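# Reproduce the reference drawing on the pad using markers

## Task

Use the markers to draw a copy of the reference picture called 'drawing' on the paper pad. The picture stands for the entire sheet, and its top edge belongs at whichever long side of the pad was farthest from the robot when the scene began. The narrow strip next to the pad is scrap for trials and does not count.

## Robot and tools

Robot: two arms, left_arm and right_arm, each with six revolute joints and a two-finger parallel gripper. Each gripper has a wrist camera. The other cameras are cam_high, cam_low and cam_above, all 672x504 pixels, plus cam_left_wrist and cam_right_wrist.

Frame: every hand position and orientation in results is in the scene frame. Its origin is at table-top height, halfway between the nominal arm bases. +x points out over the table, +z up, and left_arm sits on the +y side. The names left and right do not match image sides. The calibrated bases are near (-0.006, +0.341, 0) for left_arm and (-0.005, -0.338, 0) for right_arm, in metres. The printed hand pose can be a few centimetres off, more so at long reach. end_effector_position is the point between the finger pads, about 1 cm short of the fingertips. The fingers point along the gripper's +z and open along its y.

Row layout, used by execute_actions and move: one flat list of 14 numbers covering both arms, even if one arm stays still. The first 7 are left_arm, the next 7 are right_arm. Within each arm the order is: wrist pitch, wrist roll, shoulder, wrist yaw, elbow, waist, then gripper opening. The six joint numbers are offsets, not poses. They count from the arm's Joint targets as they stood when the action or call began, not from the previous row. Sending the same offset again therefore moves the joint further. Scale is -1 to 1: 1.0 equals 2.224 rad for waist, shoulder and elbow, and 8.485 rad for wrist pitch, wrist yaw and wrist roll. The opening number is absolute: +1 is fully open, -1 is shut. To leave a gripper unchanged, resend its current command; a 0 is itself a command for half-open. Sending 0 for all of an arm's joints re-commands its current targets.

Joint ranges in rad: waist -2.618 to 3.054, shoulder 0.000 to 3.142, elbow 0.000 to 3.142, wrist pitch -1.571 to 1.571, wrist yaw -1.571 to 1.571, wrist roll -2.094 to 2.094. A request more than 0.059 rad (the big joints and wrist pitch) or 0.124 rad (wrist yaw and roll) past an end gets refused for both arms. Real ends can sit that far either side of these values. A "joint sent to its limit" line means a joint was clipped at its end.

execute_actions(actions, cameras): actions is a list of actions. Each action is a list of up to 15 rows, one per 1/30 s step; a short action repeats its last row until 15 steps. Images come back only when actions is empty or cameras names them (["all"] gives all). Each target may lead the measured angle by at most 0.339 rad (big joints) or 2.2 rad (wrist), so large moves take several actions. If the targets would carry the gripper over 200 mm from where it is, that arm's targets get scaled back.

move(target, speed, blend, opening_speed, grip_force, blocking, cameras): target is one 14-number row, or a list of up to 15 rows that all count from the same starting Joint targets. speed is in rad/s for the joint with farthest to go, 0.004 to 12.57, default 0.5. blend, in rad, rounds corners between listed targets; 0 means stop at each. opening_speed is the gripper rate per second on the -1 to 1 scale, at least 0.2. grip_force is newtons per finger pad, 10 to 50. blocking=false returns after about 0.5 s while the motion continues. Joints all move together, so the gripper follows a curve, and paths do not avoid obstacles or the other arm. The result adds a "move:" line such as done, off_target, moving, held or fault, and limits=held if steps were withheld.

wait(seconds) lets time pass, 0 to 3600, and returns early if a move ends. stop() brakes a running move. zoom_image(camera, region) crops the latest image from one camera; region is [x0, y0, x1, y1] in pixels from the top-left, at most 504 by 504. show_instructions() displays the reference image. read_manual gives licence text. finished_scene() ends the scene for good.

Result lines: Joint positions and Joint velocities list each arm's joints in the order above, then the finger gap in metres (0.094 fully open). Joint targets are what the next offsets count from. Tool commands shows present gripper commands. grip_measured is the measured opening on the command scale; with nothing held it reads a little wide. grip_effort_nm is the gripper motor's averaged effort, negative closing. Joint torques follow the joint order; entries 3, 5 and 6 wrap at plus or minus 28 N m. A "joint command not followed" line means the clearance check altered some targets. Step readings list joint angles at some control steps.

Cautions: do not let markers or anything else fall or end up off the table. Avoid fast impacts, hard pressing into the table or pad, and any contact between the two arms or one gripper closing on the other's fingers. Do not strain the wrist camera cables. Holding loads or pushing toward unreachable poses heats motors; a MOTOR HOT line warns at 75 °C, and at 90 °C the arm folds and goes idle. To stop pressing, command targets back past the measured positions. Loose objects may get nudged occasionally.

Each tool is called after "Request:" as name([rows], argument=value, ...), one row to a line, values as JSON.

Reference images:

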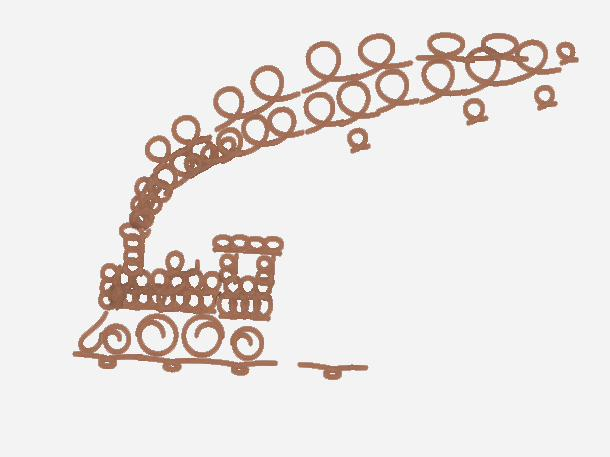

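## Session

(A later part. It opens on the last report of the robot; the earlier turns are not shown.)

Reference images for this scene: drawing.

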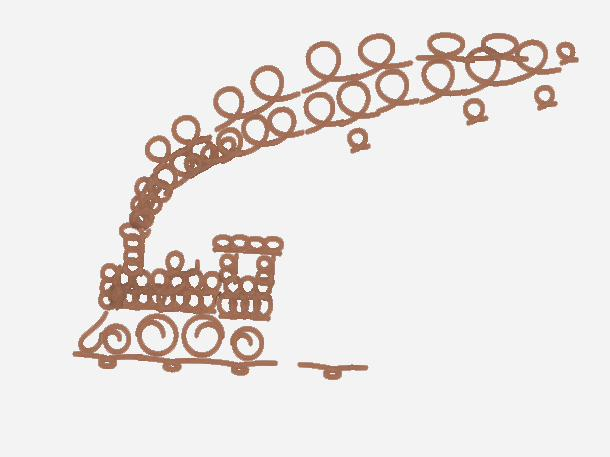

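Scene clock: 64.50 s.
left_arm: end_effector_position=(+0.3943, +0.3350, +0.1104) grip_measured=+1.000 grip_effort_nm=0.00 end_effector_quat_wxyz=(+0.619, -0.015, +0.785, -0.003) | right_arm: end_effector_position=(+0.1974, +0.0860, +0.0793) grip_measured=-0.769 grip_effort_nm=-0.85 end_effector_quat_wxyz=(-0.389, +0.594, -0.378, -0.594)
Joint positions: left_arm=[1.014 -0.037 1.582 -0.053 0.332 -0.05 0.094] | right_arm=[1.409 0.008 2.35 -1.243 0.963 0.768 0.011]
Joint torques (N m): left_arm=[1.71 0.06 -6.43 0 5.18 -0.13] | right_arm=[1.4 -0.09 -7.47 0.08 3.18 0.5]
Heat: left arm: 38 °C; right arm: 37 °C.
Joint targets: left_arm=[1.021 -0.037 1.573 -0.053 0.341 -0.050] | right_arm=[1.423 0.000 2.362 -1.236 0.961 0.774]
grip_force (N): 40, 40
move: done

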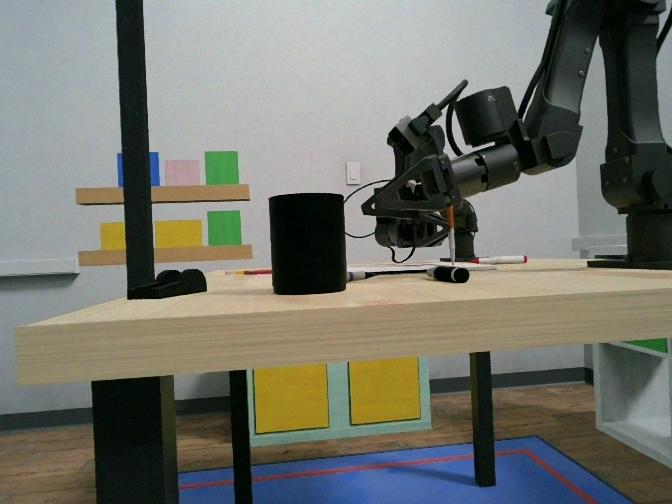

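Request:
move([
  [0,0,0,0,0,0,1,0,0,0,0.015203,0,0.022797,-1],
  [0,0,0,0,0,0,1,0,0,0,0.0132,0,0.022797,-1],
  [0,0,0,0,0,0,1,0,0,0,0.009652,0,0.027968,-1],
  [0,0,0,0,0,0,1,0,0,0,0.009652,0,0.022122,-1],
  [0,0,0,0,0,0,1,0,0,0,0.002051,0,0.010701,-1],
  [0,0,0,0,0,0,1,0,0,0,0.004054,0,0.010701,-1],
  [0,0,0,0,0,0,1,0,0,0,0.007602,0,0.005531,-1],
  [0,0,0,0,0,0,1,0,0,0,0.005598,0,0.005531,-1],
  [0,0,0,0,0,0,1,0,0,0,-0.002004,0,-0.005845,-1],
], speed=0.1, blend=[0.002,0.002,0.002,0.002,0.002,0.002,0.002,0.002,0], cameras=["cam_low","cam_above"])

Request:
zoom_image(camera="cam_above", region=[170, 400, 290, 490])

Scene clock: 70.87 s.
left_arm: end_effector_position=(+0.3943, +0.3350, +0.1104) grip_measured=+1.000 grip_effort_nm=0.00 end_effector_quat_wxyz=(+0.619, -0.015, +0.785, -0.003) | right_arm: end_effector_position=(+0.1978, +0.0858, +0.0794) grip_measured=-0.769 grip_effort_nm=-0.85 end_effector_quat_wxyz=(-0.389, +0.594, -0.378, -0.593)
Joint positions: left_arm=[1.014 -0.037 1.582 -0.053 0.332 -0.05 0.094] | right_arm=[1.41 0.008 2.35 -1.243 0.963 0.767 0.011]
Joint torques (N m): left_arm=[1.66 0.04 -6.65 -0.03 5.33 -0.16] | right_arm=[1.39 -0.08 -7.47 -0.09 3.19 -0.54]
Heat: left arm: 39 °C; right arm: 37 °C.
Joint targets: left_arm=[1.021 -0.037 1.573 -0.053 0.341 -0.050] | right_arm=[1.423 0.001 2.362 -1.253 0.961 0.761]
grip_force (N): 40, 40
move: done

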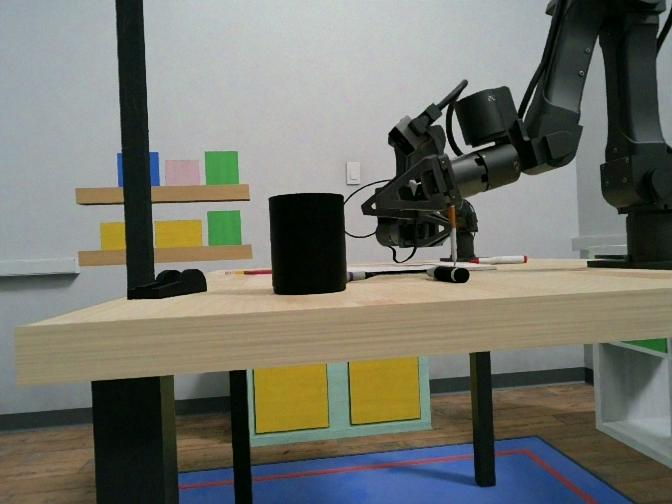

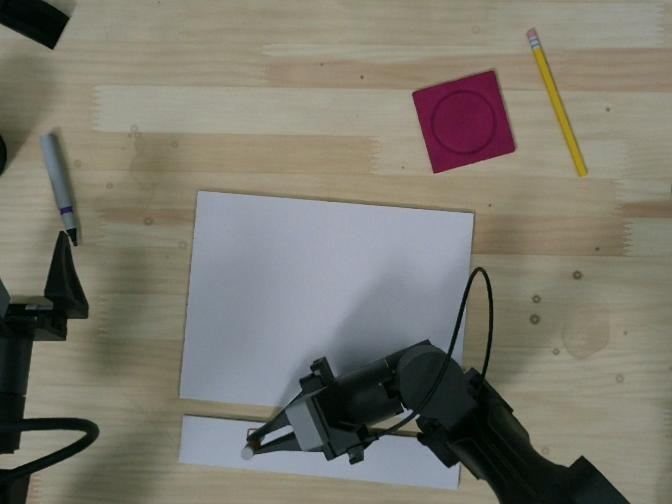

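Scaled by 4.200 from the camera's image (finer frame: 960x720).

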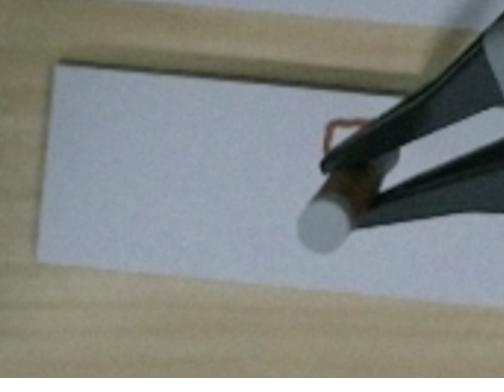

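Request:
move([
  [0,0,0,0,0,0,1,0,0,-0.0135,0,0,0,-1],
  [0,0,0,0,0,0,1,0,0,-0.0135,0,0,-0.2,-1],
], speed=[0.1,0.5], blend=[0.005,0], cameras=["cam_above"])

Request:
zoom_image(camera="cam_above", region=[200, 410, 280, 470])

Scene clock: 72.87 s.
left_arm: end_effector_position=(+0.3943, +0.3350, +0.1104) grip_measured=+1.000 grip_effort_nm=0.00 end_effector_quat_wxyz=(+0.619, -0.015, +0.785, -0.003) | right_arm: end_effector_position=(+0.3629, -0.0475, +0.0795) grip_measured=-0.769 grip_effort_nm=-0.85 end_effector_quat_wxyz=(+0.512, -0.495, +0.501, +0.491)
Joint positions: left_arm=[1.014 -0.037 1.582 -0.053 0.332 -0.05 0.094] | right_arm=[1.411 0.007 2.35 -1.251 0.963 0.309 0.011]
Joint torques (N m): left_arm=[1.66 0.03 -6.58 -0.04 5.39 -0.17] | right_arm=[1.38 -0.08 -9.61 -0.01 3.19 0.61]
Heat: left arm: 39 °C; right arm: 37 °C.
Joint targets: left_arm=[1.021 -0.037 1.573 -0.053 0.341 -0.050] | right_arm=[1.424 0.000 2.332 -1.253 0.961 0.316]
grip_force (N): 40, 40
move: done

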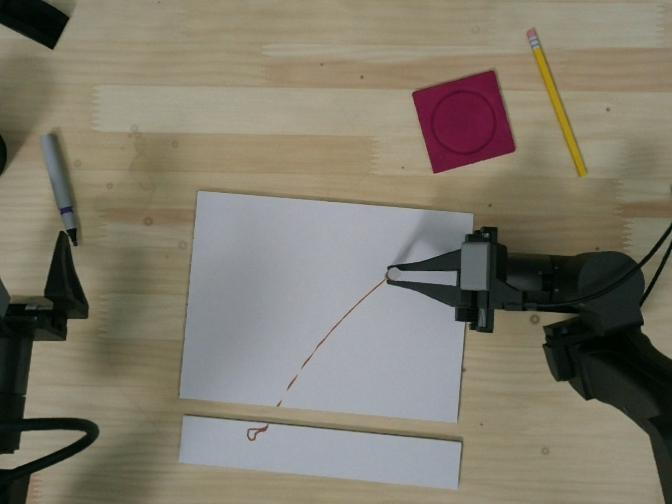

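Scaled by 6.300 from the camera's image (finer frame: 960x720).

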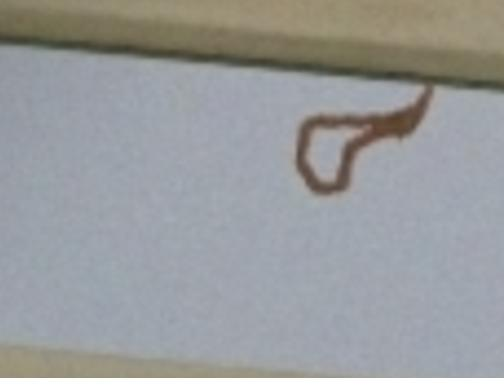

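Request:
move(target=[0,0,0,0,0,0,1,0,0,-0.04,0,0,0,-1], speed=0.3, cameras=["cam_low","cam_above"])

Request:
zoom_image(camera="cam_above", region=[170, 180, 490, 420])

Scene clock: 74.73 s.
left_arm: end_effector_position=(+0.3943, +0.3350, +0.1104) grip_measured=+1.000 grip_effort_nm=0.00 end_effector_quat_wxyz=(+0.619, -0.015, +0.785, -0.003) | right_arm: end_effector_position=(+0.3647, -0.0469, +0.1128) grip_measured=-0.769 grip_effort_nm=-0.85 end_effector_quat_wxyz=(+0.537, -0.508, +0.475, +0.478)
Joint positions: left_arm=[1.014 -0.037 1.582 -0.053 0.332 -0.05 0.094] | right_arm=[1.412 0.007 2.271 -1.251 0.963 0.309 0.011]
Joint torques (N m): left_arm=[1.66 0.06 -6.52 -0.04 5.35 -0.17] | right_arm=[1.33 -0.08 -10.19 0.03 3.66 0.55]
Heat: left arm: 39 °C; right arm: 38 °C.
Joint targets: left_arm=[1.021 -0.037 1.573 -0.053 0.341 -0.050] | right_arm=[1.424 0.000 2.243 -1.253 0.961 0.316]
grip_force (N): 40, 40
move: done

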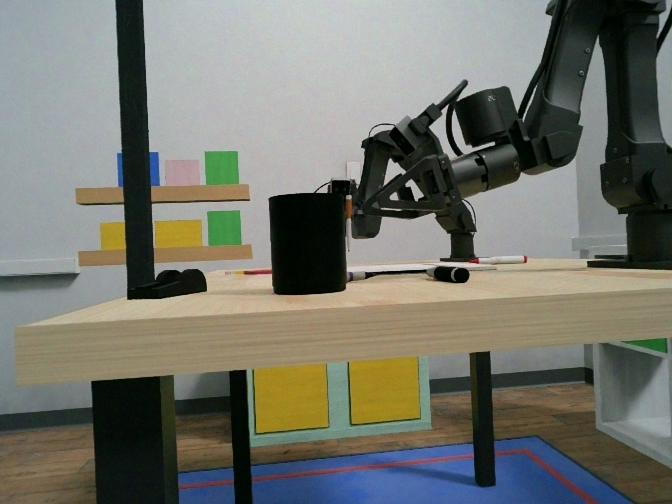

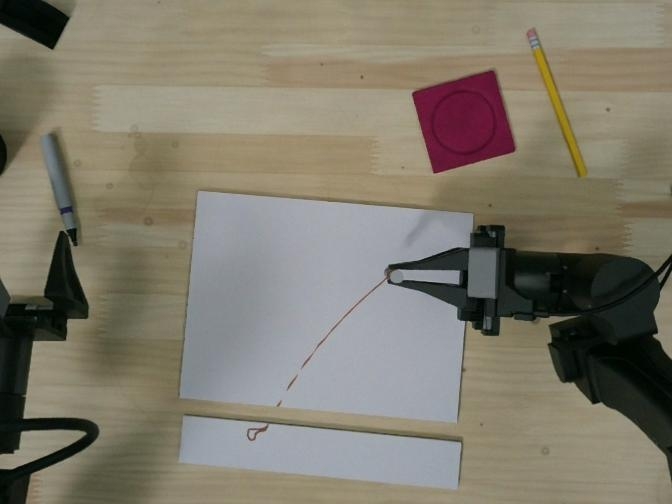

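Scaled by 1.575 from the camera's image (finer frame: 960x720).

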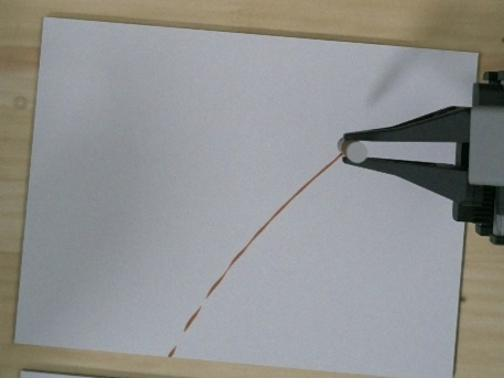

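Request:
zoom_image(camera="cam_above", region=[180, 175, 230, 213])

Request:
zoom_image(camera="cam_above", region=[440, 195, 490, 233])

Request:
zoom_image(camera="cam_above", region=[165, 380, 215, 418])

Request:
zoom_image(camera="cam_above", region=[430, 400, 480, 438])

Scaled by 10.080 from the camera's image (finer frame: 960x720).

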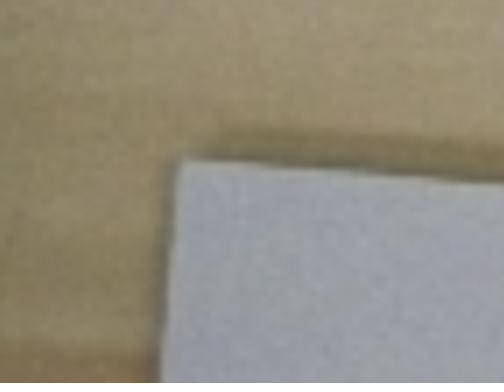

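Scaled by 10.080 from the camera's image (finer frame: 960x720).

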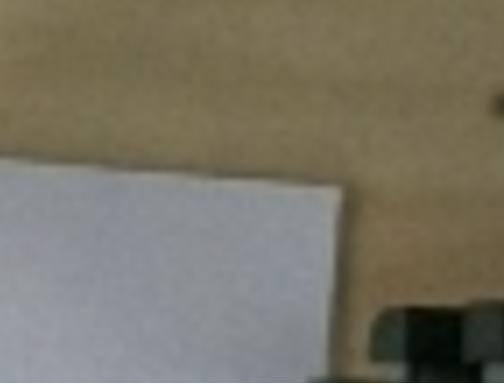

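Scaled by 10.080 from the camera's image (finer frame: 960x720).

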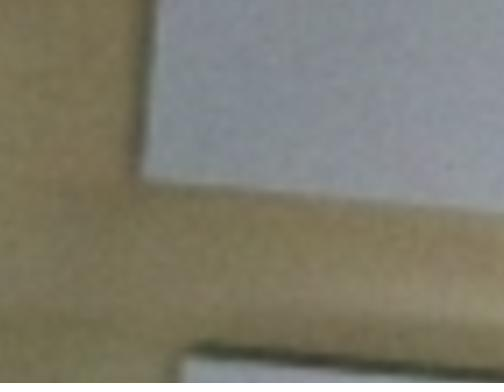

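Scaled by 10.080 from the camera's image (finer frame: 960x720).

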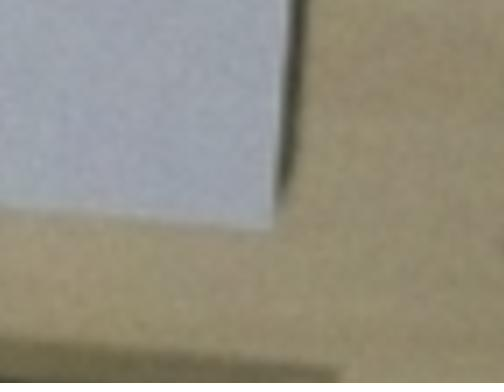

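Request:
move(target=[0,0,0,0,0,0,1,0,0,0,0,0,-0.2,-1], speed=0.6, cameras=["cam_above"])

Request:
zoom_image(camera="cam_above", region=[360, 250, 420, 295])

Request:
zoom_image(camera="cam_above", region=[235, 410, 295, 455])

Request:
zoom_image(camera="cam_above", region=[260, 280, 400, 420])

Scene clock: 81.23 s.
left_arm: end_effector_position=(+0.3943, +0.3350, +0.1104) grip_measured=+1.000 grip_effort_nm=0.00 end_effector_quat_wxyz=(+0.619, -0.015, +0.785, -0.003) | right_arm: end_effector_position=(+0.4537, -0.2342, +0.1128) grip_measured=-0.769 grip_effort_nm=-0.85 end_effector_quat_wxyz=(+0.629, -0.392, +0.575, +0.348)
Joint positions: left_arm=[1.014 -0.037 1.582 -0.053 0.332 -0.05 0.094] | right_arm=[1.412 0.007 2.271 -1.254 0.963 -0.135 0.011]
Joint torques (N m): left_arm=[1.67 0.05 -6.46 -0.06 5.33 -0.12] | right_arm=[1.34 -0.07 -10.29 0.05 3.56 0.51]
Heat: left arm: 39 °C; right arm: 38 °C.
Joint targets: left_arm=[1.021 -0.037 1.573 -0.053 0.341 -0.050] | right_arm=[1.424 0.000 2.243 -1.253 0.961 -0.128]
grip_force (N): 40, 40
move: done

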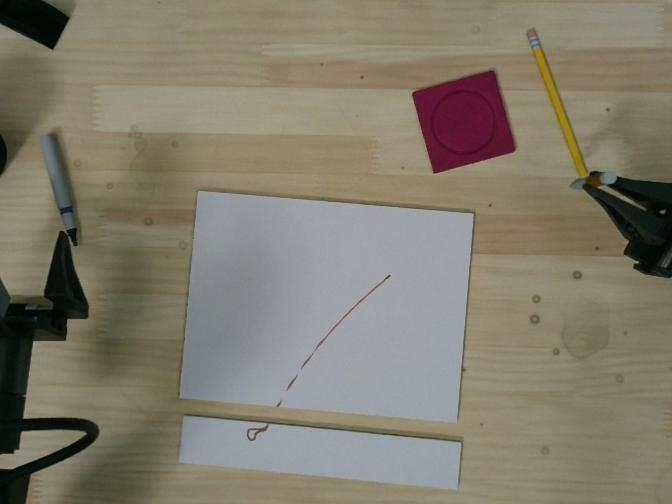

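Scaled by 8.400 from the camera's image (finer frame: 960x720).

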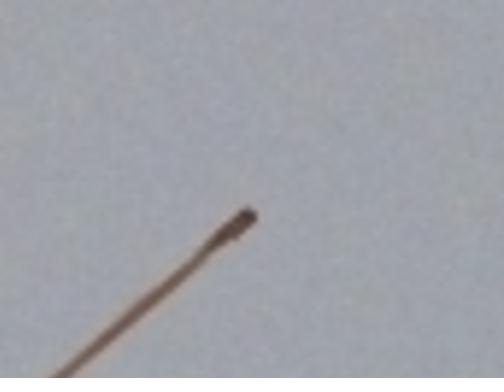

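Scaled by 8.400 from the camera's image (finer frame: 960x720).

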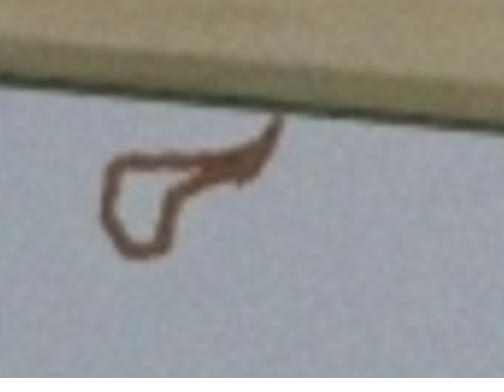

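Scaled by 3.600 from the camera's image (finer frame: 960x720).

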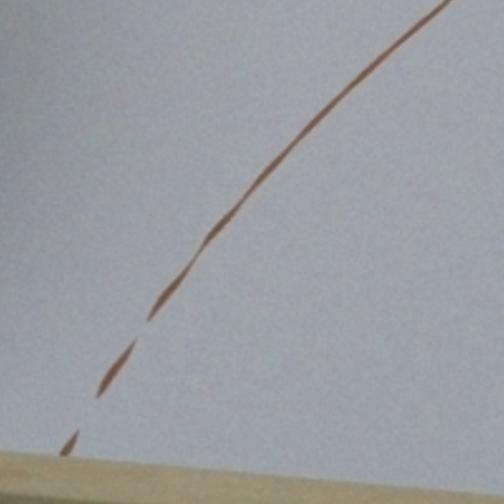

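Request:
move([
  [0,0,0,0,0,0,1,0,0,0.02698,0.012552,0,0.44186,-1],
  [0,0,0,0,0,0,1,0,0,0.05441,0.012552,0,0.44186,-1],
], speed=[0.5,0.06], blend=[0,0], cameras=["cam_low"])

Request:
zoom_image(camera="cam_low", region=[410, 210, 500, 277])

Scene clock: 89.17 s.
left_arm: end_effector_position=(+0.3943, +0.3350, +0.1104) grip_measured=+1.000 grip_effort_nm=0.00 end_effector_quat_wxyz=(+0.619, -0.015, +0.785, -0.003) | right_arm: end_effector_position=(+0.1715, +0.1099, +0.0796) grip_measured=-0.769 grip_effort_nm=-0.85 end_effector_quat_wxyz=(-0.389, +0.595, -0.375, -0.595)
Joint positions: left_arm=[1.014 -0.037 1.582 -0.053 0.332 -0.05 0.094] | right_arm=[1.414 0.007 2.352 -1.155 0.963 0.86 0.011]
Joint torques (N m): left_arm=[1.67 0.06 -6.27 -0.04 5.31 -0.09] | right_arm=[1.39 -0.07 -7.53 0.08 3.23 -0.51]
Heat: left arm: 39 °C; right arm: 38 °C.
Joint targets: left_arm=[1.021 -0.037 1.573 -0.053 0.341 -0.050] | right_arm=[1.424 0.000 2.364 -1.147 0.961 0.854]
grip_force (N): 40, 40
move: done

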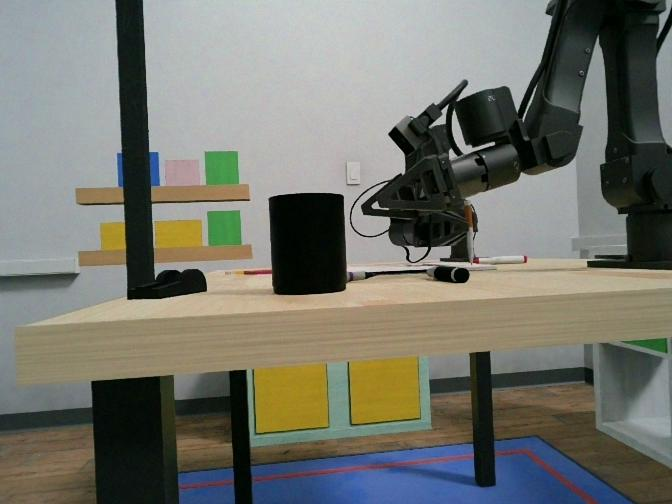

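Scaled by 5.600 from the camera's image (finer frame: 960x720).

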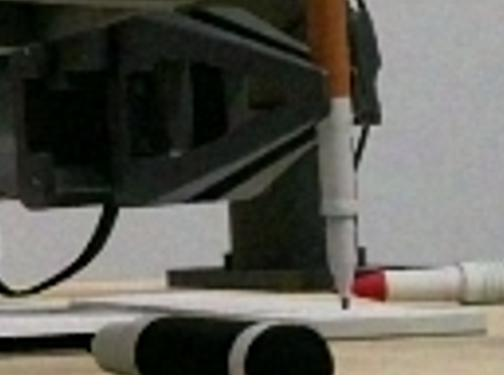

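Request:
move([
  [0,0,0,0,0,0,1,0,0,0,0.001844,0,0.006178,-1],
  [0,0,0,0,0,0,1,0,0,0,0.003945,0,0.008541,-1],
  [0,0,0,0,0,0,1,0,0,0,0.005571,0,0.011581,-1],
  [0,0,0,0,0,0,1,0,0,0,0.006168,0,0.014222,-1],
  [0,0,0,0,0,0,1,0,0,0,0.003928,0,0.014222,-1],
  [0,0,0,0,0,0,1,0,0,0,0.003651,0,0.015354,-1],
  [0,0,0,0,0,0,1,0,0,0,0.002875,0,0.015745,-1],
  [0,0,0,0,0,0,1,0,0,0,0.002875,0,0.0099,-1],
  [0,0,0,0,0,0,1,0,0,0,0.001032,0,0.009022,-1],
  [0,0,0,0,0,0,1,0,0,0,-0.001069,0,0.006659,-1],
  [0,0,0,0,0,0,1,0,0,0,-0.002696,0,0.003618,-1],
  [0,0,0,0,0,0,1,0,0,0,-0.003292,0,0.000978,-1],
  [0,0,0,0,0,0,1,0,0,0,-0.001053,0,0.000978,-1],
  [0,0,0,0,0,0,1,0,0,0,-0.000776,0,-0.000155,-1],
  [0,0,0,0,0,0,1,0,0,0,0,0,-0.000545,-1],
], speed=0.06, blend=[0.002,0.002,0.002,0.002,0.002,0.002,0.002,0.002,0.002,0.002,0.002,0.002,0.002,0.002,0])

Request:
move([
  [0,0,0,0,0,0,1,0,0,-0.03,0,0,0,-1],
], speed=0.3)

Scene clock: 93.03 s.
left_arm: end_effector_position=(+0.3943, +0.3350, +0.1104) grip_measured=+1.000 grip_effort_nm=0.00 end_effector_quat_wxyz=(+0.619, -0.015, +0.785, -0.003) | right_arm: end_effector_position=(+0.1709, +0.1098, +0.0795) grip_measured=-0.769 grip_effort_nm=-0.85 end_effector_quat_wxyz=(-0.388, +0.595, -0.375, -0.595)
Joint positions: left_arm=[1.014 -0.037 1.582 -0.053 0.332 -0.05 0.094] | right_arm=[1.414 0.007 2.352 -1.158 0.963 0.861 0.011]
Joint torques (N m): left_arm=[1.66 0.04 -6.46 -0.05 5.29 -0.05] | right_arm=[1.39 -0.07 -7.51 0.12 3.23 -0.68]
Heat: left arm: 40 °C; right arm: 38 °C.
Joint targets: left_arm=[1.021 -0.037 1.573 -0.053 0.341 -0.050] | right_arm=[1.424 0.001 2.364 -1.147 0.961 0.853]
grip_force (N): 40, 40
move: done; blend cut to 0.0013 rad at target 5, 0.0013 rad at target 6, 0.0013 rad at target 13, 0.0013 rad at target 14

Scene clock: 93.73 s.
left_arm: end_effector_position=(+0.3943, +0.3350, +0.1104) grip_measured=+1.000 grip_effort_nm=0.00 end_effector_quat_wxyz=(+0.619, -0.015, +0.785, -0.003) | right_arm: end_effector_position=(+0.1717, +0.1105, +0.0881) grip_measured=-0.769 grip_effort_nm=-0.85 end_effector_quat_wxyz=(-0.396, +0.596, -0.368, -0.594)
Joint positions: left_arm=[1.014 -0.037 1.582 -0.053 0.332 -0.05 0.094] | right_arm=[1.414 0.007 2.332 -1.156 0.963 0.861 0.011]
Joint torques (N m): left_arm=[1.67 0.02 -6.37 -0.04 5.37 -0.01] | right_arm=[1.39 -0.07 -11 0.1 3.38 -0.68]
Heat: left arm: 40 °C; right arm: 38 °C.
Joint targets: left_arm=[1.021 -0.037 1.573 -0.053 0.341 -0.050] | right_arm=[1.424 0.001 2.297 -1.147 0.961 0.853]
grip_force (N): 40, 40
move: done

Request:
move([
  [0,0,0,0,0,0,1,0,0,-0.01,0,0,-0.22,-1],
], speed=0.5, cameras=["cam_above"])

Request:
zoom_image(camera="cam_above", region=[215, 415, 275, 460])

Scene clock: 95.40 s.
left_arm: end_effector_position=(+0.3943, +0.3350, +0.1104) grip_measured=+1.000 grip_effort_nm=0.00 end_effector_quat_wxyz=(+0.619, -0.015, +0.785, -0.003) | right_arm: end_effector_position=(+0.3684, -0.0310, +0.0968) grip_measured=-0.769 grip_effort_nm=-0.85 end_effector_quat_wxyz=(+0.539, -0.486, +0.500, +0.472)
Joint positions: left_arm=[1.014 -0.037 1.582 -0.053 0.332 -0.05 0.094] | right_arm=[1.414 0.007 2.312 -1.15 0.963 0.356 0.011]
Joint torques (N m): left_arm=[1.66 0.05 -6.37 -0.04 5.31 -0.01] | right_arm=[1.41 -0.07 -11.12 0.05 3.37 0.69]
Heat: left arm: 40 °C; right arm: 38 °C.
Joint targets: left_arm=[1.021 -0.037 1.573 -0.053 0.341 -0.050] | right_arm=[1.424 0.001 2.275 -1.147 0.961 0.364]
grip_force (N): 40, 40
move: off_target (right_arm); right_arm: the shoulder is farthest, 0.038 rad from its target

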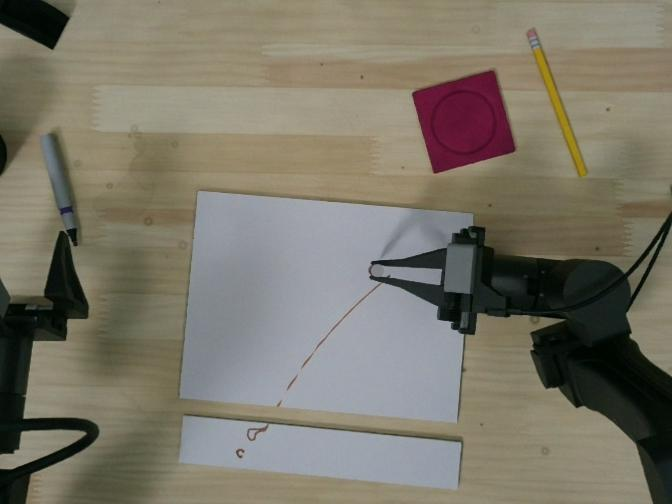

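Scaled by 8.400 from the camera's image (finer frame: 960x720).

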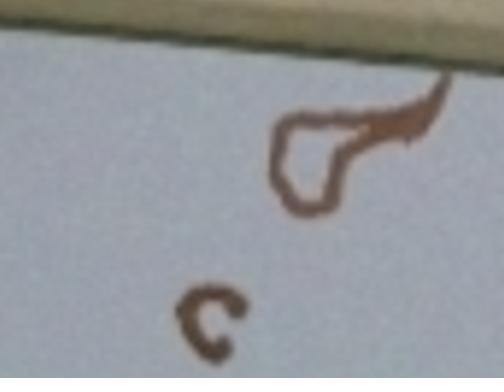

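Request:
move([
  [0,0,0,0,0,0,1,0,0.01049,0.01124,-0.02275,0,0.17356,-1],
  [0,0,0,0,0,0,1,0,0.003736,0.01124,-0.025162,0,0.18679,-1],
  [0,0,0,0,0,0,1,0,0.003736,0.04272,-0.025162,0,0.18679,-1],
], speed=[0.5,0.06,0.06], blend=[0.01,0,0])

Request:
move([
  [0,0,0,0,0,0,1,0,-0.004262,0,0,0,0.000723,-1],
  [0,0,0,0,0,0,1,0,-0.008612,0,0,0,0.002625,-1],
  [0,0,0,0,0,0,1,0,-0.011964,0,0,0,0.005245,-1],
  [0,0,0,0,0,0,1,0,-0.013157,0,0,0,0.007684,-1],
  [0,0,0,0,0,0,1,0,-0.011154,0,0,0,0.007684,-1],
  [0,0,0,0,0,0,1,0,-0.010256,0,0,0,0.009156,-1],
  [0,0,0,0,0,0,1,0,-0.007708,0,0,0,0.009696,-1],
  [0,0,0,0,0,0,1,0,-0.007708,0,0,0,0.002682,-1],
  [0,0,0,0,0,0,1,0,-0.003446,0,0,0,0.001958,-1],
  [0,0,0,0,0,0,1,0,0.000903,0,0,0,0.000057,-1],
  [0,0,0,0,0,0,1,0,0.004256,0,0,0,-0.002563,-1],
  [0,0,0,0,0,0,1,0,0.005449,0,0,0,-0.005002,-1],
  [0,0,0,0,0,0,1,0,0.003445,0,0,0,-0.005002,-1],
  [0,0,0,0,0,0,1,0,0.002547,0,0,0,-0.006474,-1],
  [0,0,0,0,0,0,1,0,0,0,0,0,-0.007014,-1],
], speed=[0.117,0.119,0.092,0.033,0.1,0.028,0.08,0.1,0.117,0.119,0.092,0.033,0.1,0.028,0.08], blend=[0.002,0.002,0.002,0.002,0.002,0.002,0.002,0.002,0.002,0.002,0.002,0.002,0.002,0.002,0])

Request:
move([
  [0,0,0,0,0,0,1,0,0,-0.035,0,0,0,-1],
  [0,0,0,0,0,0,1,0,0,-0.035,0,0,-0.22,-1],
], speed=[0.3,0.5], blend=[0.005,0], cameras=["cam_above"])

Request:
zoom_image(camera="cam_above", region=[225, 420, 305, 480])

Scene clock: 106.50 s.
left_arm: end_effector_position=(+0.3943, +0.3350, +0.1104) grip_measured=+1.000 grip_effort_nm=0.00 end_effector_quat_wxyz=(+0.619, -0.015, +0.785, -0.003) | right_arm: end_effector_position=(+0.1772, +0.0775, +0.0785) grip_measured=-0.769 grip_effort_nm=-0.85 end_effector_quat_wxyz=(-0.345, +0.612, -0.351, -0.619)
Joint positions: left_arm=[1.014 -0.037 1.582 -0.053 0.332 -0.05 0.094] | right_arm=[1.42 0.04 2.354 -1.355 0.963 0.773 0.011]
Joint torques (N m): left_arm=[1.68 0.01 -6.63 -0.03 5.31 -0.14] | right_arm=[1.23 -0.08 -7.13 -0.04 3.1 0.5]
Heat: left arm: 40 °C; right arm: 39 °C.
Joint targets: left_arm=[1.021 -0.037 1.573 -0.053 0.341 -0.050] | right_arm=[1.424 0.032 2.370 -1.360 0.961 0.779]
grip_force (N): 40, 40
move: done

Scene clock: 111.07 s.
left_arm: end_effector_position=(+0.3943, +0.3350, +0.1104) grip_measured=+1.000 grip_effort_nm=0.00 end_effector_quat_wxyz=(+0.619, -0.015, +0.785, -0.003) | right_arm: end_effector_position=(+0.1768, +0.0766, +0.0785) grip_measured=-0.769 grip_effort_nm=-0.85 end_effector_quat_wxyz=(-0.343, +0.612, -0.350, -0.621)
Joint positions: left_arm=[1.014 -0.037 1.582 -0.053 0.332 -0.05 0.094] | right_arm=[1.421 0.044 2.354 -1.362 0.963 0.772 0.011]
Joint torques (N m): left_arm=[1.63 0.03 -6.41 -0.06 5.29 -0.03] | right_arm=[1.22 -0.11 -7.13 0.02 3.1 -0.73]
Heat: left arm: 40 °C; right arm: 38 °C.
Joint targets: left_arm=[1.021 -0.037 1.573 -0.053 0.341 -0.050] | right_arm=[1.424 0.032 2.370 -1.361 0.961 0.763]
grip_force (N): 40, 40
move: done

Scene clock: 112.83 s.
left_arm: end_effector_position=(+0.3943, +0.3350, +0.1104) grip_measured=+1.000 grip_effort_nm=0.00 end_effector_quat_wxyz=(+0.619, -0.015, +0.785, -0.003) | right_arm: end_effector_position=(+0.3560, -0.0630, +0.0900) grip_measured=-0.769 grip_effort_nm=-0.85 end_effector_quat_wxyz=(+0.497, -0.511, +0.482, +0.509)
Joint positions: left_arm=[1.014 -0.037 1.582 -0.053 0.332 -0.05 0.094] | right_arm=[1.421 0.04 2.325 -1.361 0.963 0.267 0.011]
Joint torques (N m): left_arm=[1.65 0.03 -6.43 -0.06 5.22 -0.06] | right_arm=[1.21 -0.08 -10.78 0.01 3.15 0.59]
Heat: left arm: 40 °C; right arm: 38 °C.
Joint targets: left_arm=[1.021 -0.037 1.573 -0.053 0.341 -0.050] | right_arm=[1.424 0.032 2.292 -1.361 0.961 0.274]
grip_force (N): 40, 40
move: done

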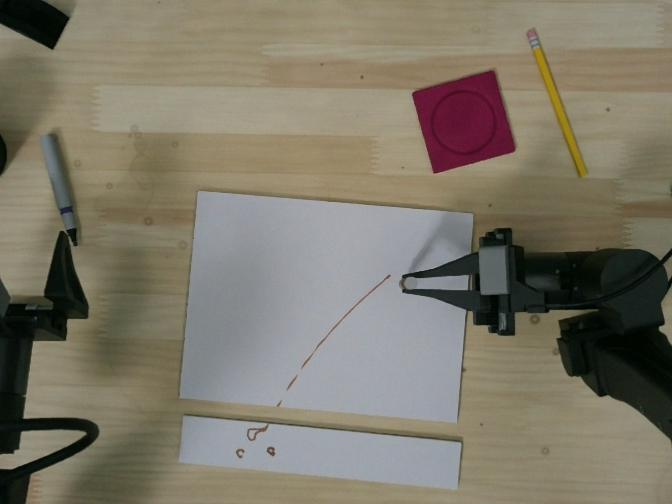

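Scaled by 6.300 from the camera's image (finer frame: 960x720).

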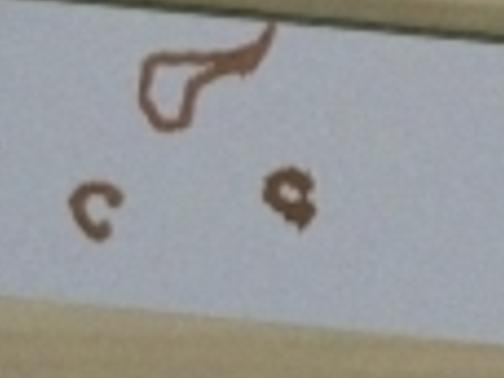

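Request:
zoom_image(camera="cam_above", region=[255, 438, 287, 462])

Request:
zoom_image(camera="cam_above", region=[225, 438, 257, 462])

Scaled by 15.750 from the camera's image (finer frame: 960x720).

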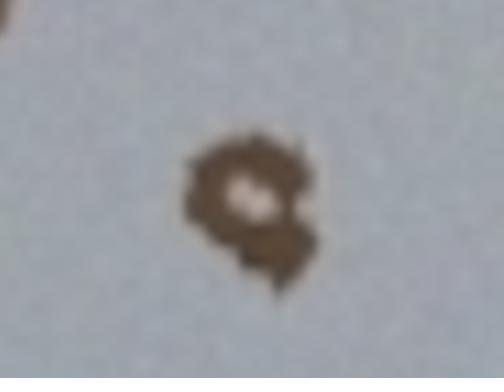

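Scaled by 15.750 from the camera's image (finer frame: 960x720).

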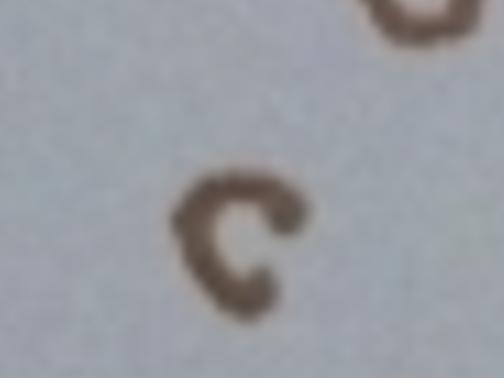

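Request:
move([
  [0,0,0,0,0,0,1,0,0.006836,0.022032,-0.012846,0,0.169065,-1],
  [0,0,0,0,0,0,1,0,-0.001054,0.022032,-0.016818,0,0.184299,-1],
  [0,0,0,0,0,0,1,0,-0.001054,0.013939,-0.016818,0,0.184299,-1],
], speed=[0.5,0.06,0.1], blend=[0.01,0,0], cameras=["cam_low"])

Request:
zoom_image(camera="cam_low", region=[400, 210, 490, 277])

Scene clock: 120.27 s.
left_arm: end_effector_position=(+0.3943, +0.3350, +0.1104) grip_measured=+1.000 grip_effort_nm=0.00 end_effector_quat_wxyz=(+0.619, -0.015, +0.785, -0.003) | right_arm: end_effector_position=(+0.1944, +0.0461, +0.0853) grip_measured=-0.769 grip_effort_nm=-0.85 end_effector_quat_wxyz=(-0.340, +0.625, -0.327, -0.621)
Joint positions: left_arm=[1.014 -0.037 1.582 -0.053 0.332 -0.05 0.094] | right_arm=[1.421 0.031 2.334 -1.496 0.963 0.678 0.011]
Joint torques (N m): left_arm=[1.68 0.02 -6.38 -0.05 5.33 -0.06] | right_arm=[1.15 -0.08 -8.96 -0.04 3.1 0.5]
Heat: left arm: 40 °C; right arm: 39 °C.
Joint targets: left_arm=[1.021 -0.037 1.573 -0.053 0.341 -0.050] | right_arm=[1.424 0.023 2.323 -1.503 0.961 0.684]
grip_force (N): 40, 40
move: done

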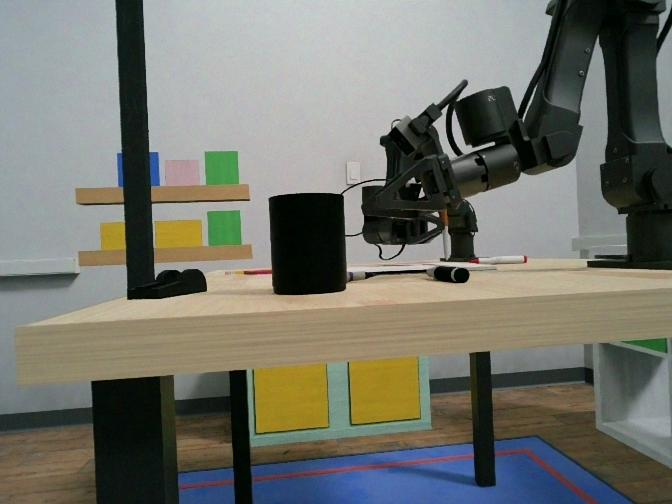

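Scaled by 5.600 from the camera's image (finer frame: 960x720).

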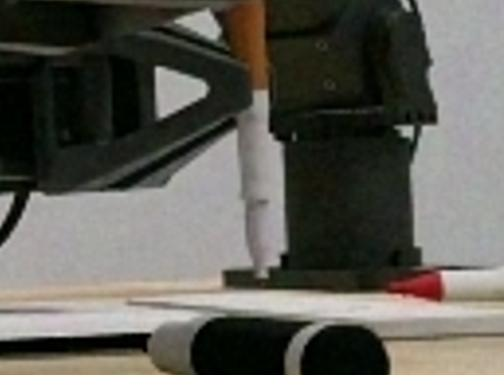

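Request:
move(target=[0,0,0,0,0,0,1,-0.003536,0,0,0,0,0,-1], speed=0.06)

Request:
move(target=[0,0,0,0,0,0,1,-0.002357,0,0,0,0,0,-1], speed=0.06)

Request:
move(target=[0,0,0,0,0,0,1,-0.001179,0,0,0,0,0,-1], speed=0.06, cameras=["cam_low"])

Request:
zoom_image(camera="cam_low", region=[400, 210, 490, 277])

Scene clock: 121.60 s.
left_arm: end_effector_position=(+0.3943, +0.3350, +0.1104) grip_measured=+1.000 grip_effort_nm=0.00 end_effector_quat_wxyz=(+0.619, -0.015, +0.785, -0.003) | right_arm: end_effector_position=(+0.1945, +0.0462, +0.0838) grip_measured=-0.769 grip_effort_nm=-0.85 end_effector_quat_wxyz=(-0.335, +0.623, -0.333, -0.624)
Joint positions: left_arm=[1.014 -0.037 1.582 -0.053 0.332 -0.05 0.094] | right_arm=[1.403 0.031 2.334 -1.496 0.963 0.678 0.011]
Joint torques (N m): left_arm=[1.64 0.04 -6.38 -0.05 5.38 -0.08] | right_arm=[1.05 -0.09 -8.96 -0.06 3.11 0.51]
Heat: left arm: 40 °C; right arm: 39 °C.
Joint targets: left_arm=[1.021 -0.037 1.573 -0.053 0.341 -0.050] | right_arm=[1.394 0.023 2.323 -1.503 0.961 0.684]
grip_force (N): 40, 40
move: done

Scene clock: 122.40 s.
left_arm: end_effector_position=(+0.3943, +0.3350, +0.1104) grip_measured=+1.000 grip_effort_nm=0.00 end_effector_quat_wxyz=(+0.619, -0.015, +0.785, -0.003) | right_arm: end_effector_position=(+0.1945, +0.0462, +0.0822) grip_measured=-0.769 grip_effort_nm=-0.85 end_effector_quat_wxyz=(-0.328, +0.620, -0.340, -0.627)
Joint positions: left_arm=[1.014 -0.037 1.582 -0.053 0.332 -0.05 0.094] | right_arm=[1.383 0.031 2.334 -1.496 0.963 0.678 0.011]
Joint torques (N m): left_arm=[1.66 0.04 -6.53 -0.05 5.16 0.06] | right_arm=[1.05 -0.09 -8.98 -0.07 3.1 0.5]
Heat: left arm: 40 °C; right arm: 39 °C.
Joint targets: left_arm=[1.021 -0.037 1.573 -0.053 0.341 -0.050] | right_arm=[1.373 0.023 2.323 -1.503 0.961 0.684]
grip_force (N): 40, 40
move: done

Scene clock: 123.00 s.
left_arm: end_effector_position=(+0.3943, +0.3350, +0.1104) grip_measured=+1.000 grip_effort_nm=0.00 end_effector_quat_wxyz=(+0.619, -0.015, +0.785, -0.003) | right_arm: end_effector_position=(+0.1945, +0.0462, +0.0813) grip_measured=-0.769 grip_effort_nm=-0.85 end_effector_quat_wxyz=(-0.325, +0.618, -0.343, -0.628)
Joint positions: left_arm=[1.014 -0.037 1.582 -0.053 0.332 -0.05 0.094] | right_arm=[1.373 0.031 2.334 -1.496 0.963 0.678 0.011]
Joint torques (N m): left_arm=[1.69 0.02 -6.39 -0.07 5.26 -0.18] | right_arm=[1.02 -0.09 -8.95 -0.07 3.14 0.5]
Heat: left arm: 40 °C; right arm: 39 °C.
Joint targets: left_arm=[1.021 -0.037 1.573 -0.053 0.341 -0.050] | right_arm=[1.363 0.023 2.323 -1.503 0.961 0.684]
grip_force (N): 40, 40
move: done

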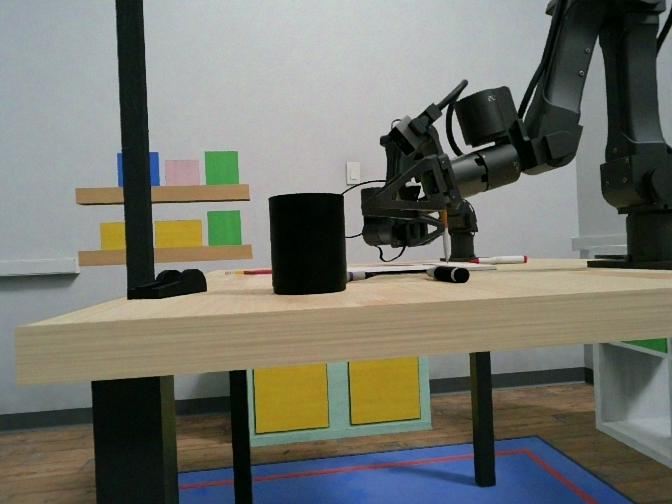

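Scaled by 5.600 from the camera's image (finer frame: 960x720).

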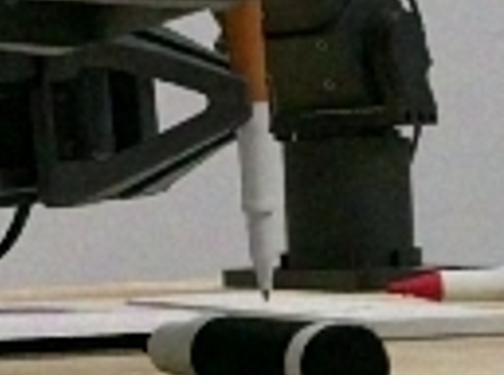

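Request:
move(target=[0,0,0,0,0,0,1,-0.001179,0,0,0,0,0,-1], speed=0.06)

Request:
move(target=[0,0,0,0,0,0,1,-0.000943,0,0,0,0,0,-1], speed=0.06, cameras=["cam_low"])

Request:
zoom_image(camera="cam_low", region=[400, 210, 490, 277])

Scene clock: 123.97 s.
left_arm: end_effector_position=(+0.3943, +0.3350, +0.1104) grip_measured=+1.000 grip_effort_nm=0.00 end_effector_quat_wxyz=(+0.619, -0.015, +0.785, -0.003) | right_arm: end_effector_position=(+0.1945, +0.0462, +0.0805) grip_measured=-0.769 grip_effort_nm=-0.85 end_effector_quat_wxyz=(-0.322, +0.617, -0.346, -0.630)
Joint positions: left_arm=[1.014 -0.037 1.582 -0.053 0.332 -0.05 0.094] | right_arm=[1.363 0.031 2.334 -1.496 0.963 0.678 0.011]
Joint torques (N m): left_arm=[1.67 0.02 -6.63 -0.08 5.34 -0.01] | right_arm=[1.07 -0.08 -8.98 -0.08 3.11 0.5]
Heat: left arm: 40 °C; right arm: 39 °C.
Joint targets: left_arm=[1.021 -0.037 1.573 -0.053 0.341 -0.050] | right_arm=[1.353 0.023 2.323 -1.503 0.961 0.684]
grip_force (N): 40, 40
move: done

Scene clock: 124.50 s.
left_arm: end_effector_position=(+0.3943, +0.3350, +0.1104) grip_measured=+1.000 grip_effort_nm=0.00 end_effector_quat_wxyz=(+0.619, -0.015, +0.785, -0.003) | right_arm: end_effector_position=(+0.1945, +0.0462, +0.0798) grip_measured=-0.769 grip_effort_nm=-0.85 end_effector_quat_wxyz=(-0.319, +0.616, -0.349, -0.631)
Joint positions: left_arm=[1.014 -0.037 1.582 -0.053 0.332 -0.05 0.094] | right_arm=[1.355 0.031 2.334 -1.496 0.963 0.678 0.011]
Joint torques (N m): left_arm=[1.65 0.08 -6.43 -0.05 5.35 -0.1] | right_arm=[1.08 -0.09 -8.99 -0.08 3.12 0.5]
Heat: left arm: 41 °C; right arm: 39 °C.
Joint targets: left_arm=[1.021 -0.037 1.573 -0.053 0.341 -0.050] | right_arm=[1.346 0.023 2.323 -1.503 0.961 0.684]
grip_force (N): 40, 40
move: done

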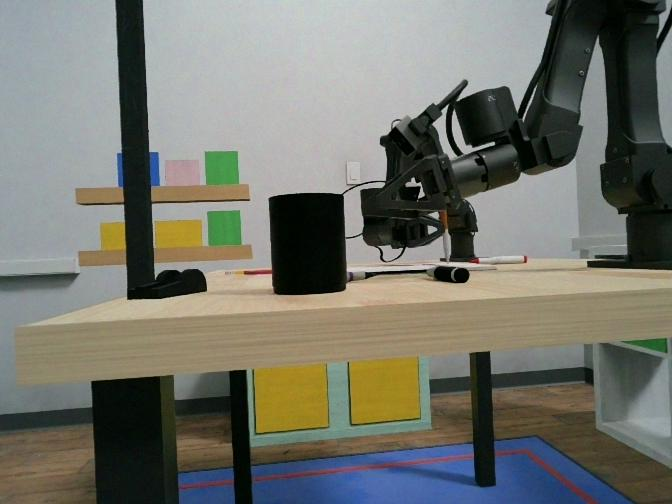

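Scaled by 5.600 from the camera's image (finer frame: 960x720).

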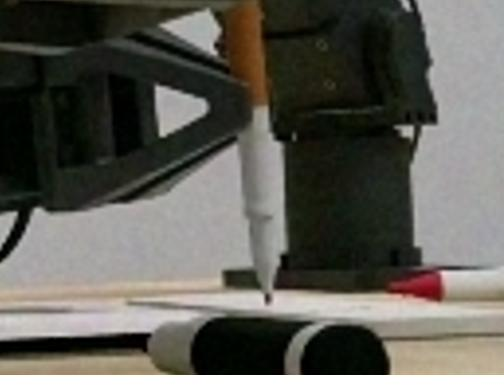

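Request:
move(target=[0,0,0,0,0,0,1,-0.000943,0,0,0,0,0,-1], speed=0.06)

Request:
move(target=[0,0,0,0,0,0,1,-0.000943,0,0,0,0,0,-1], speed=0.06)

Scene clock: 125.20 s.
left_arm: end_effector_position=(+0.3943, +0.3350, +0.1104) grip_measured=+1.000 grip_effort_nm=0.00 end_effector_quat_wxyz=(+0.619, -0.015, +0.785, -0.003) | right_arm: end_effector_position=(+0.1945, +0.0462, +0.0791) grip_measured=-0.769 grip_effort_nm=-0.85 end_effector_quat_wxyz=(-0.316, +0.614, -0.351, -0.632)
Joint positions: left_arm=[1.014 -0.037 1.582 -0.053 0.332 -0.05 0.094] | right_arm=[1.347 0.031 2.334 -1.496 0.963 0.678 0.011]
Joint torques (N m): left_arm=[1.69 0.03 -6.45 -0.07 5.22 -0.1] | right_arm=[1.07 -0.09 -8.98 -0.09 3.12 0.5]
Heat: left arm: 41 °C; right arm: 39 °C.
Joint targets: left_arm=[1.021 -0.037 1.573 -0.053 0.341 -0.050] | right_arm=[1.338 0.023 2.323 -1.503 0.961 0.684]
grip_force (N): 40, 40
move: done

Scene clock: 125.70 s.
left_arm: end_effector_position=(+0.3943, +0.3350, +0.1104) grip_measured=+1.000 grip_effort_nm=0.00 end_effector_quat_wxyz=(+0.619, -0.015, +0.785, -0.003) | right_arm: end_effector_position=(+0.1945, +0.0462, +0.0786) grip_measured=-0.769 grip_effort_nm=-0.85 end_effector_quat_wxyz=(-0.314, +0.614, -0.353, -0.633)
Joint positions: left_arm=[1.014 -0.037 1.582 -0.053 0.332 -0.05 0.094] | right_arm=[1.341 0.031 2.334 -1.496 0.963 0.678 0.011]
Joint torques (N m): left_arm=[1.64 0.03 -6.45 -0.04 5.27 -0.05] | right_arm=[1.04 -0.09 -8.96 -0.09 3.12 0.5]
Heat: left arm: 41 °C; right arm: 39 °C.
Joint targets: left_arm=[1.021 -0.037 1.573 -0.053 0.341 -0.050] | right_arm=[1.330 0.023 2.323 -1.503 0.961 0.684]
grip_force (N): 40, 40
move: done

Request:
move(target=[0,0,0,0,0,0,1,-0.000943,0,0,0,0,0,-1], speed=0.06)

Scene clock: 126.40 s.
left_arm: end_effector_position=(+0.3943, +0.3350, +0.1104) grip_measured=+1.000 grip_effort_nm=0.00 end_effector_quat_wxyz=(+0.619, -0.015, +0.785, -0.003) | right_arm: end_effector_position=(+0.1944, +0.0462, +0.0783) grip_measured=-0.769 grip_effort_nm=-0.85 end_effector_quat_wxyz=(-0.313, +0.613, -0.354, -0.633)
Joint positions: left_arm=[1.014 -0.037 1.582 -0.053 0.332 -0.05 0.094] | right_arm=[1.338 0.031 2.334 -1.496 0.963 0.678 0.011]
Joint torques (N m): left_arm=[1.65 0.01 -6.48 -0.01 5.33 -0.08] | right_arm=[1 -0.09 -8.99 -0.09 3.12 0.5]
Heat: left arm: 41 °C; right arm: 39 °C.
Joint targets: left_arm=[1.021 -0.037 1.573 -0.053 0.341 -0.050] | right_arm=[1.322 0.023 2.323 -1.503 0.961 0.684]
grip_force (N): 40, 40
move: done

Request:
move([
  [0,0,0,0,0,0,1,-0.000943,-0.004029,0,0,0,0.0014,-1],
  [0,0,0,0,0,0,1,-0.000943,-0.007885,0,0,0,0.003138,-1],
  [0,0,0,0,0,0,1,-0.000943,-0.010688,0,0,0,0.005511,-1],
  [0,0,0,0,0,0,1,-0.000943,-0.011687,0,0,0,0.007827,-1],
  [0,0,0,0,0,0,1,-0.000943,-0.009519,0,0,0,0.007827,-1],
  [0,0,0,0,0,0,1,-0.000943,-0.008445,0,0,0,0.009622,-1],
  [0,0,0,0,0,0,1,-0.000943,-0.005588,0,0,0,0.010258,-1],
  [0,0,0,0,0,0,1,-0.000943,-0.005588,0,0,0,0.003424,-1],
  [0,0,0,0,0,0,1,-0.000943,-0.001712,0,0,0,0.002788,-1],
  [0,0,0,0,0,0,1,-0.000943,0.002144,0,0,0,0.00105,-1],
  [0,0,0,0,0,0,1,-0.000943,0.004947,0,0,0,-0.001323,-1],
  [0,0,0,0,0,0,1,-0.000943,0.005946,0,0,0,-0.003639,-1],
  [0,0,0,0,0,0,1,-0.000943,0.003777,0,0,0,-0.003639,-1],
  [0,0,0,0,0,0,1,-0.000943,0.002704,0,0,0,-0.005434,-1],
  [0,0,0,0,0,0,1,-0.000943,-0.000153,0,0,0,-0.00607,-1],
], speed=[0.097,0.093,0.068,0.024,0.1,0.026,0.07,0.1,0.094,0.093,0.068,0.024,0.1,0.026,0.07], blend=[0.002,0.002,0.002,0.002,0.002,0.002,0.002,0.002,0.002,0.002,0.002,0.002,0.002,0.002,0])

Request:
move([
  [0,0,0,0,0,0,1,0.0118,0,0,0,0,0,-1],
], speed=0.4)

Scene clock: 132.83 s.
left_arm: end_effector_position=(+0.3943, +0.3350, +0.1104) grip_measured=+1.000 grip_effort_nm=0.00 end_effector_quat_wxyz=(+0.619, -0.015, +0.785, -0.003) | right_arm: end_effector_position=(+0.1929, +0.0456, +0.0778) grip_measured=-0.769 grip_effort_nm=-0.85 end_effector_quat_wxyz=(-0.307, +0.613, -0.355, -0.636)
Joint positions: left_arm=[1.014 -0.037 1.582 -0.053 0.332 -0.05 0.094] | right_arm=[1.331 0.036 2.334 -1.504 0.963 0.679 0.011]
Joint torques (N m): left_arm=[1.66 0.04 -6.61 -0.05 5.19 0.03] | right_arm=[0.99 -0.14 -8.98 -0.01 3.14 -0.73]
Heat: left arm: 41 °C; right arm: 39 °C.
Joint targets: left_arm=[1.021 -0.037 1.573 -0.053 0.341 -0.050] | right_arm=[1.314 0.022 2.323 -1.503 0.961 0.671]
grip_force (N): 40, 40
move: done

Scene clock: 133.77 s.
left_arm: end_effector_position=(+0.3943, +0.3350, +0.1104) grip_measured=+1.000 grip_effort_nm=0.00 end_effector_quat_wxyz=(+0.619, -0.015, +0.785, -0.003) | right_arm: end_effector_position=(+0.1929, +0.0456, +0.0829) grip_measured=-0.769 grip_effort_nm=-0.85 end_effector_quat_wxyz=(-0.329, +0.623, -0.334, -0.627)
Joint positions: left_arm=[1.014 -0.037 1.582 -0.053 0.332 -0.05 0.094] | right_arm=[1.392 0.03 2.334 -1.504 0.963 0.679 0.011]
Joint torques (N m): left_arm=[1.67 0.01 -6.35 -0.04 5.27 -0.02] | right_arm=[1.34 -0.09 -8.96 0.02 3.1 -0.73]
Heat: left arm: 41 °C; right arm: 39 °C.
Joint targets: left_arm=[1.021 -0.037 1.573 -0.053 0.341 -0.050] | right_arm=[1.414 0.022 2.323 -1.503 0.961 0.671]
grip_force (N): 40, 40
move: done

Request:
move([
  [0,0,0,0,0,0,1,0,0,0,0,0,-0.2,-1],
], speed=0.5, cameras=["cam_above"])

Request:
zoom_image(camera="cam_above", region=[285, 425, 317, 449])

Scene clock: 135.50 s.
left_arm: end_effector_position=(+0.3943, +0.3350, +0.1104) grip_measured=+1.000 grip_effort_nm=0.00 end_effector_quat_wxyz=(+0.619, -0.015, +0.785, -0.003) | right_arm: end_effector_position=(+0.3429, -0.0822, +0.0829) grip_measured=-0.769 grip_effort_nm=-0.85 end_effector_quat_wxyz=(-0.463, +0.531, -0.467, -0.535)
Joint positions: left_arm=[1.014 -0.037 1.582 -0.053 0.332 -0.05 0.094] | right_arm=[1.393 0.03 2.334 -1.504 0.963 0.219 0.011]
Joint torques (N m): left_arm=[1.68 0.04 -6.46 -0.01 5.3 -0.02] | right_arm=[1.29 -0.08 -9.06 0 3.1 0.5]
Heat: left arm: 41 °C; right arm: 39 °C.
Joint targets: left_arm=[1.021 -0.037 1.573 -0.053 0.341 -0.050] | right_arm=[1.414 0.022 2.323 -1.503 0.961 0.226]
grip_force (N): 40, 40
move: done

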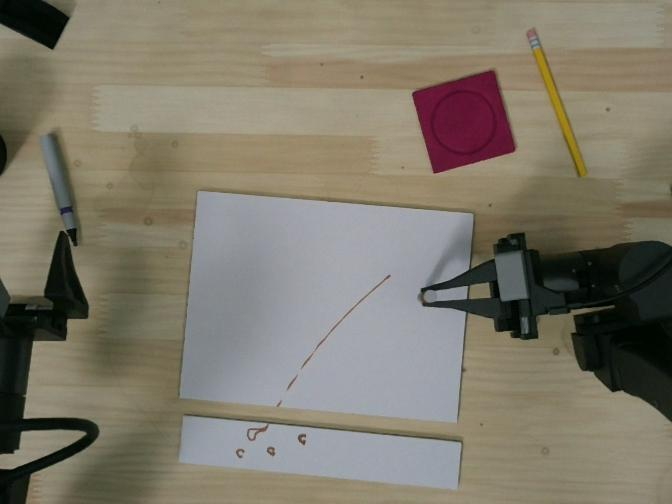

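Scaled by 15.750 from the camera's image (finer frame: 960x720).

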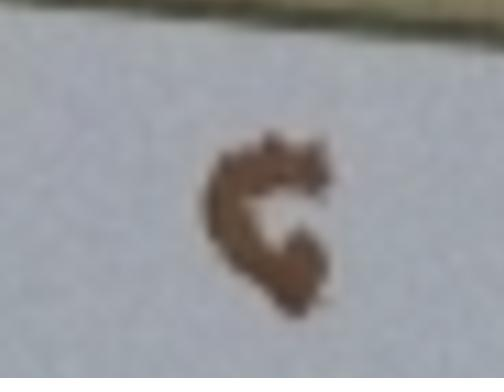

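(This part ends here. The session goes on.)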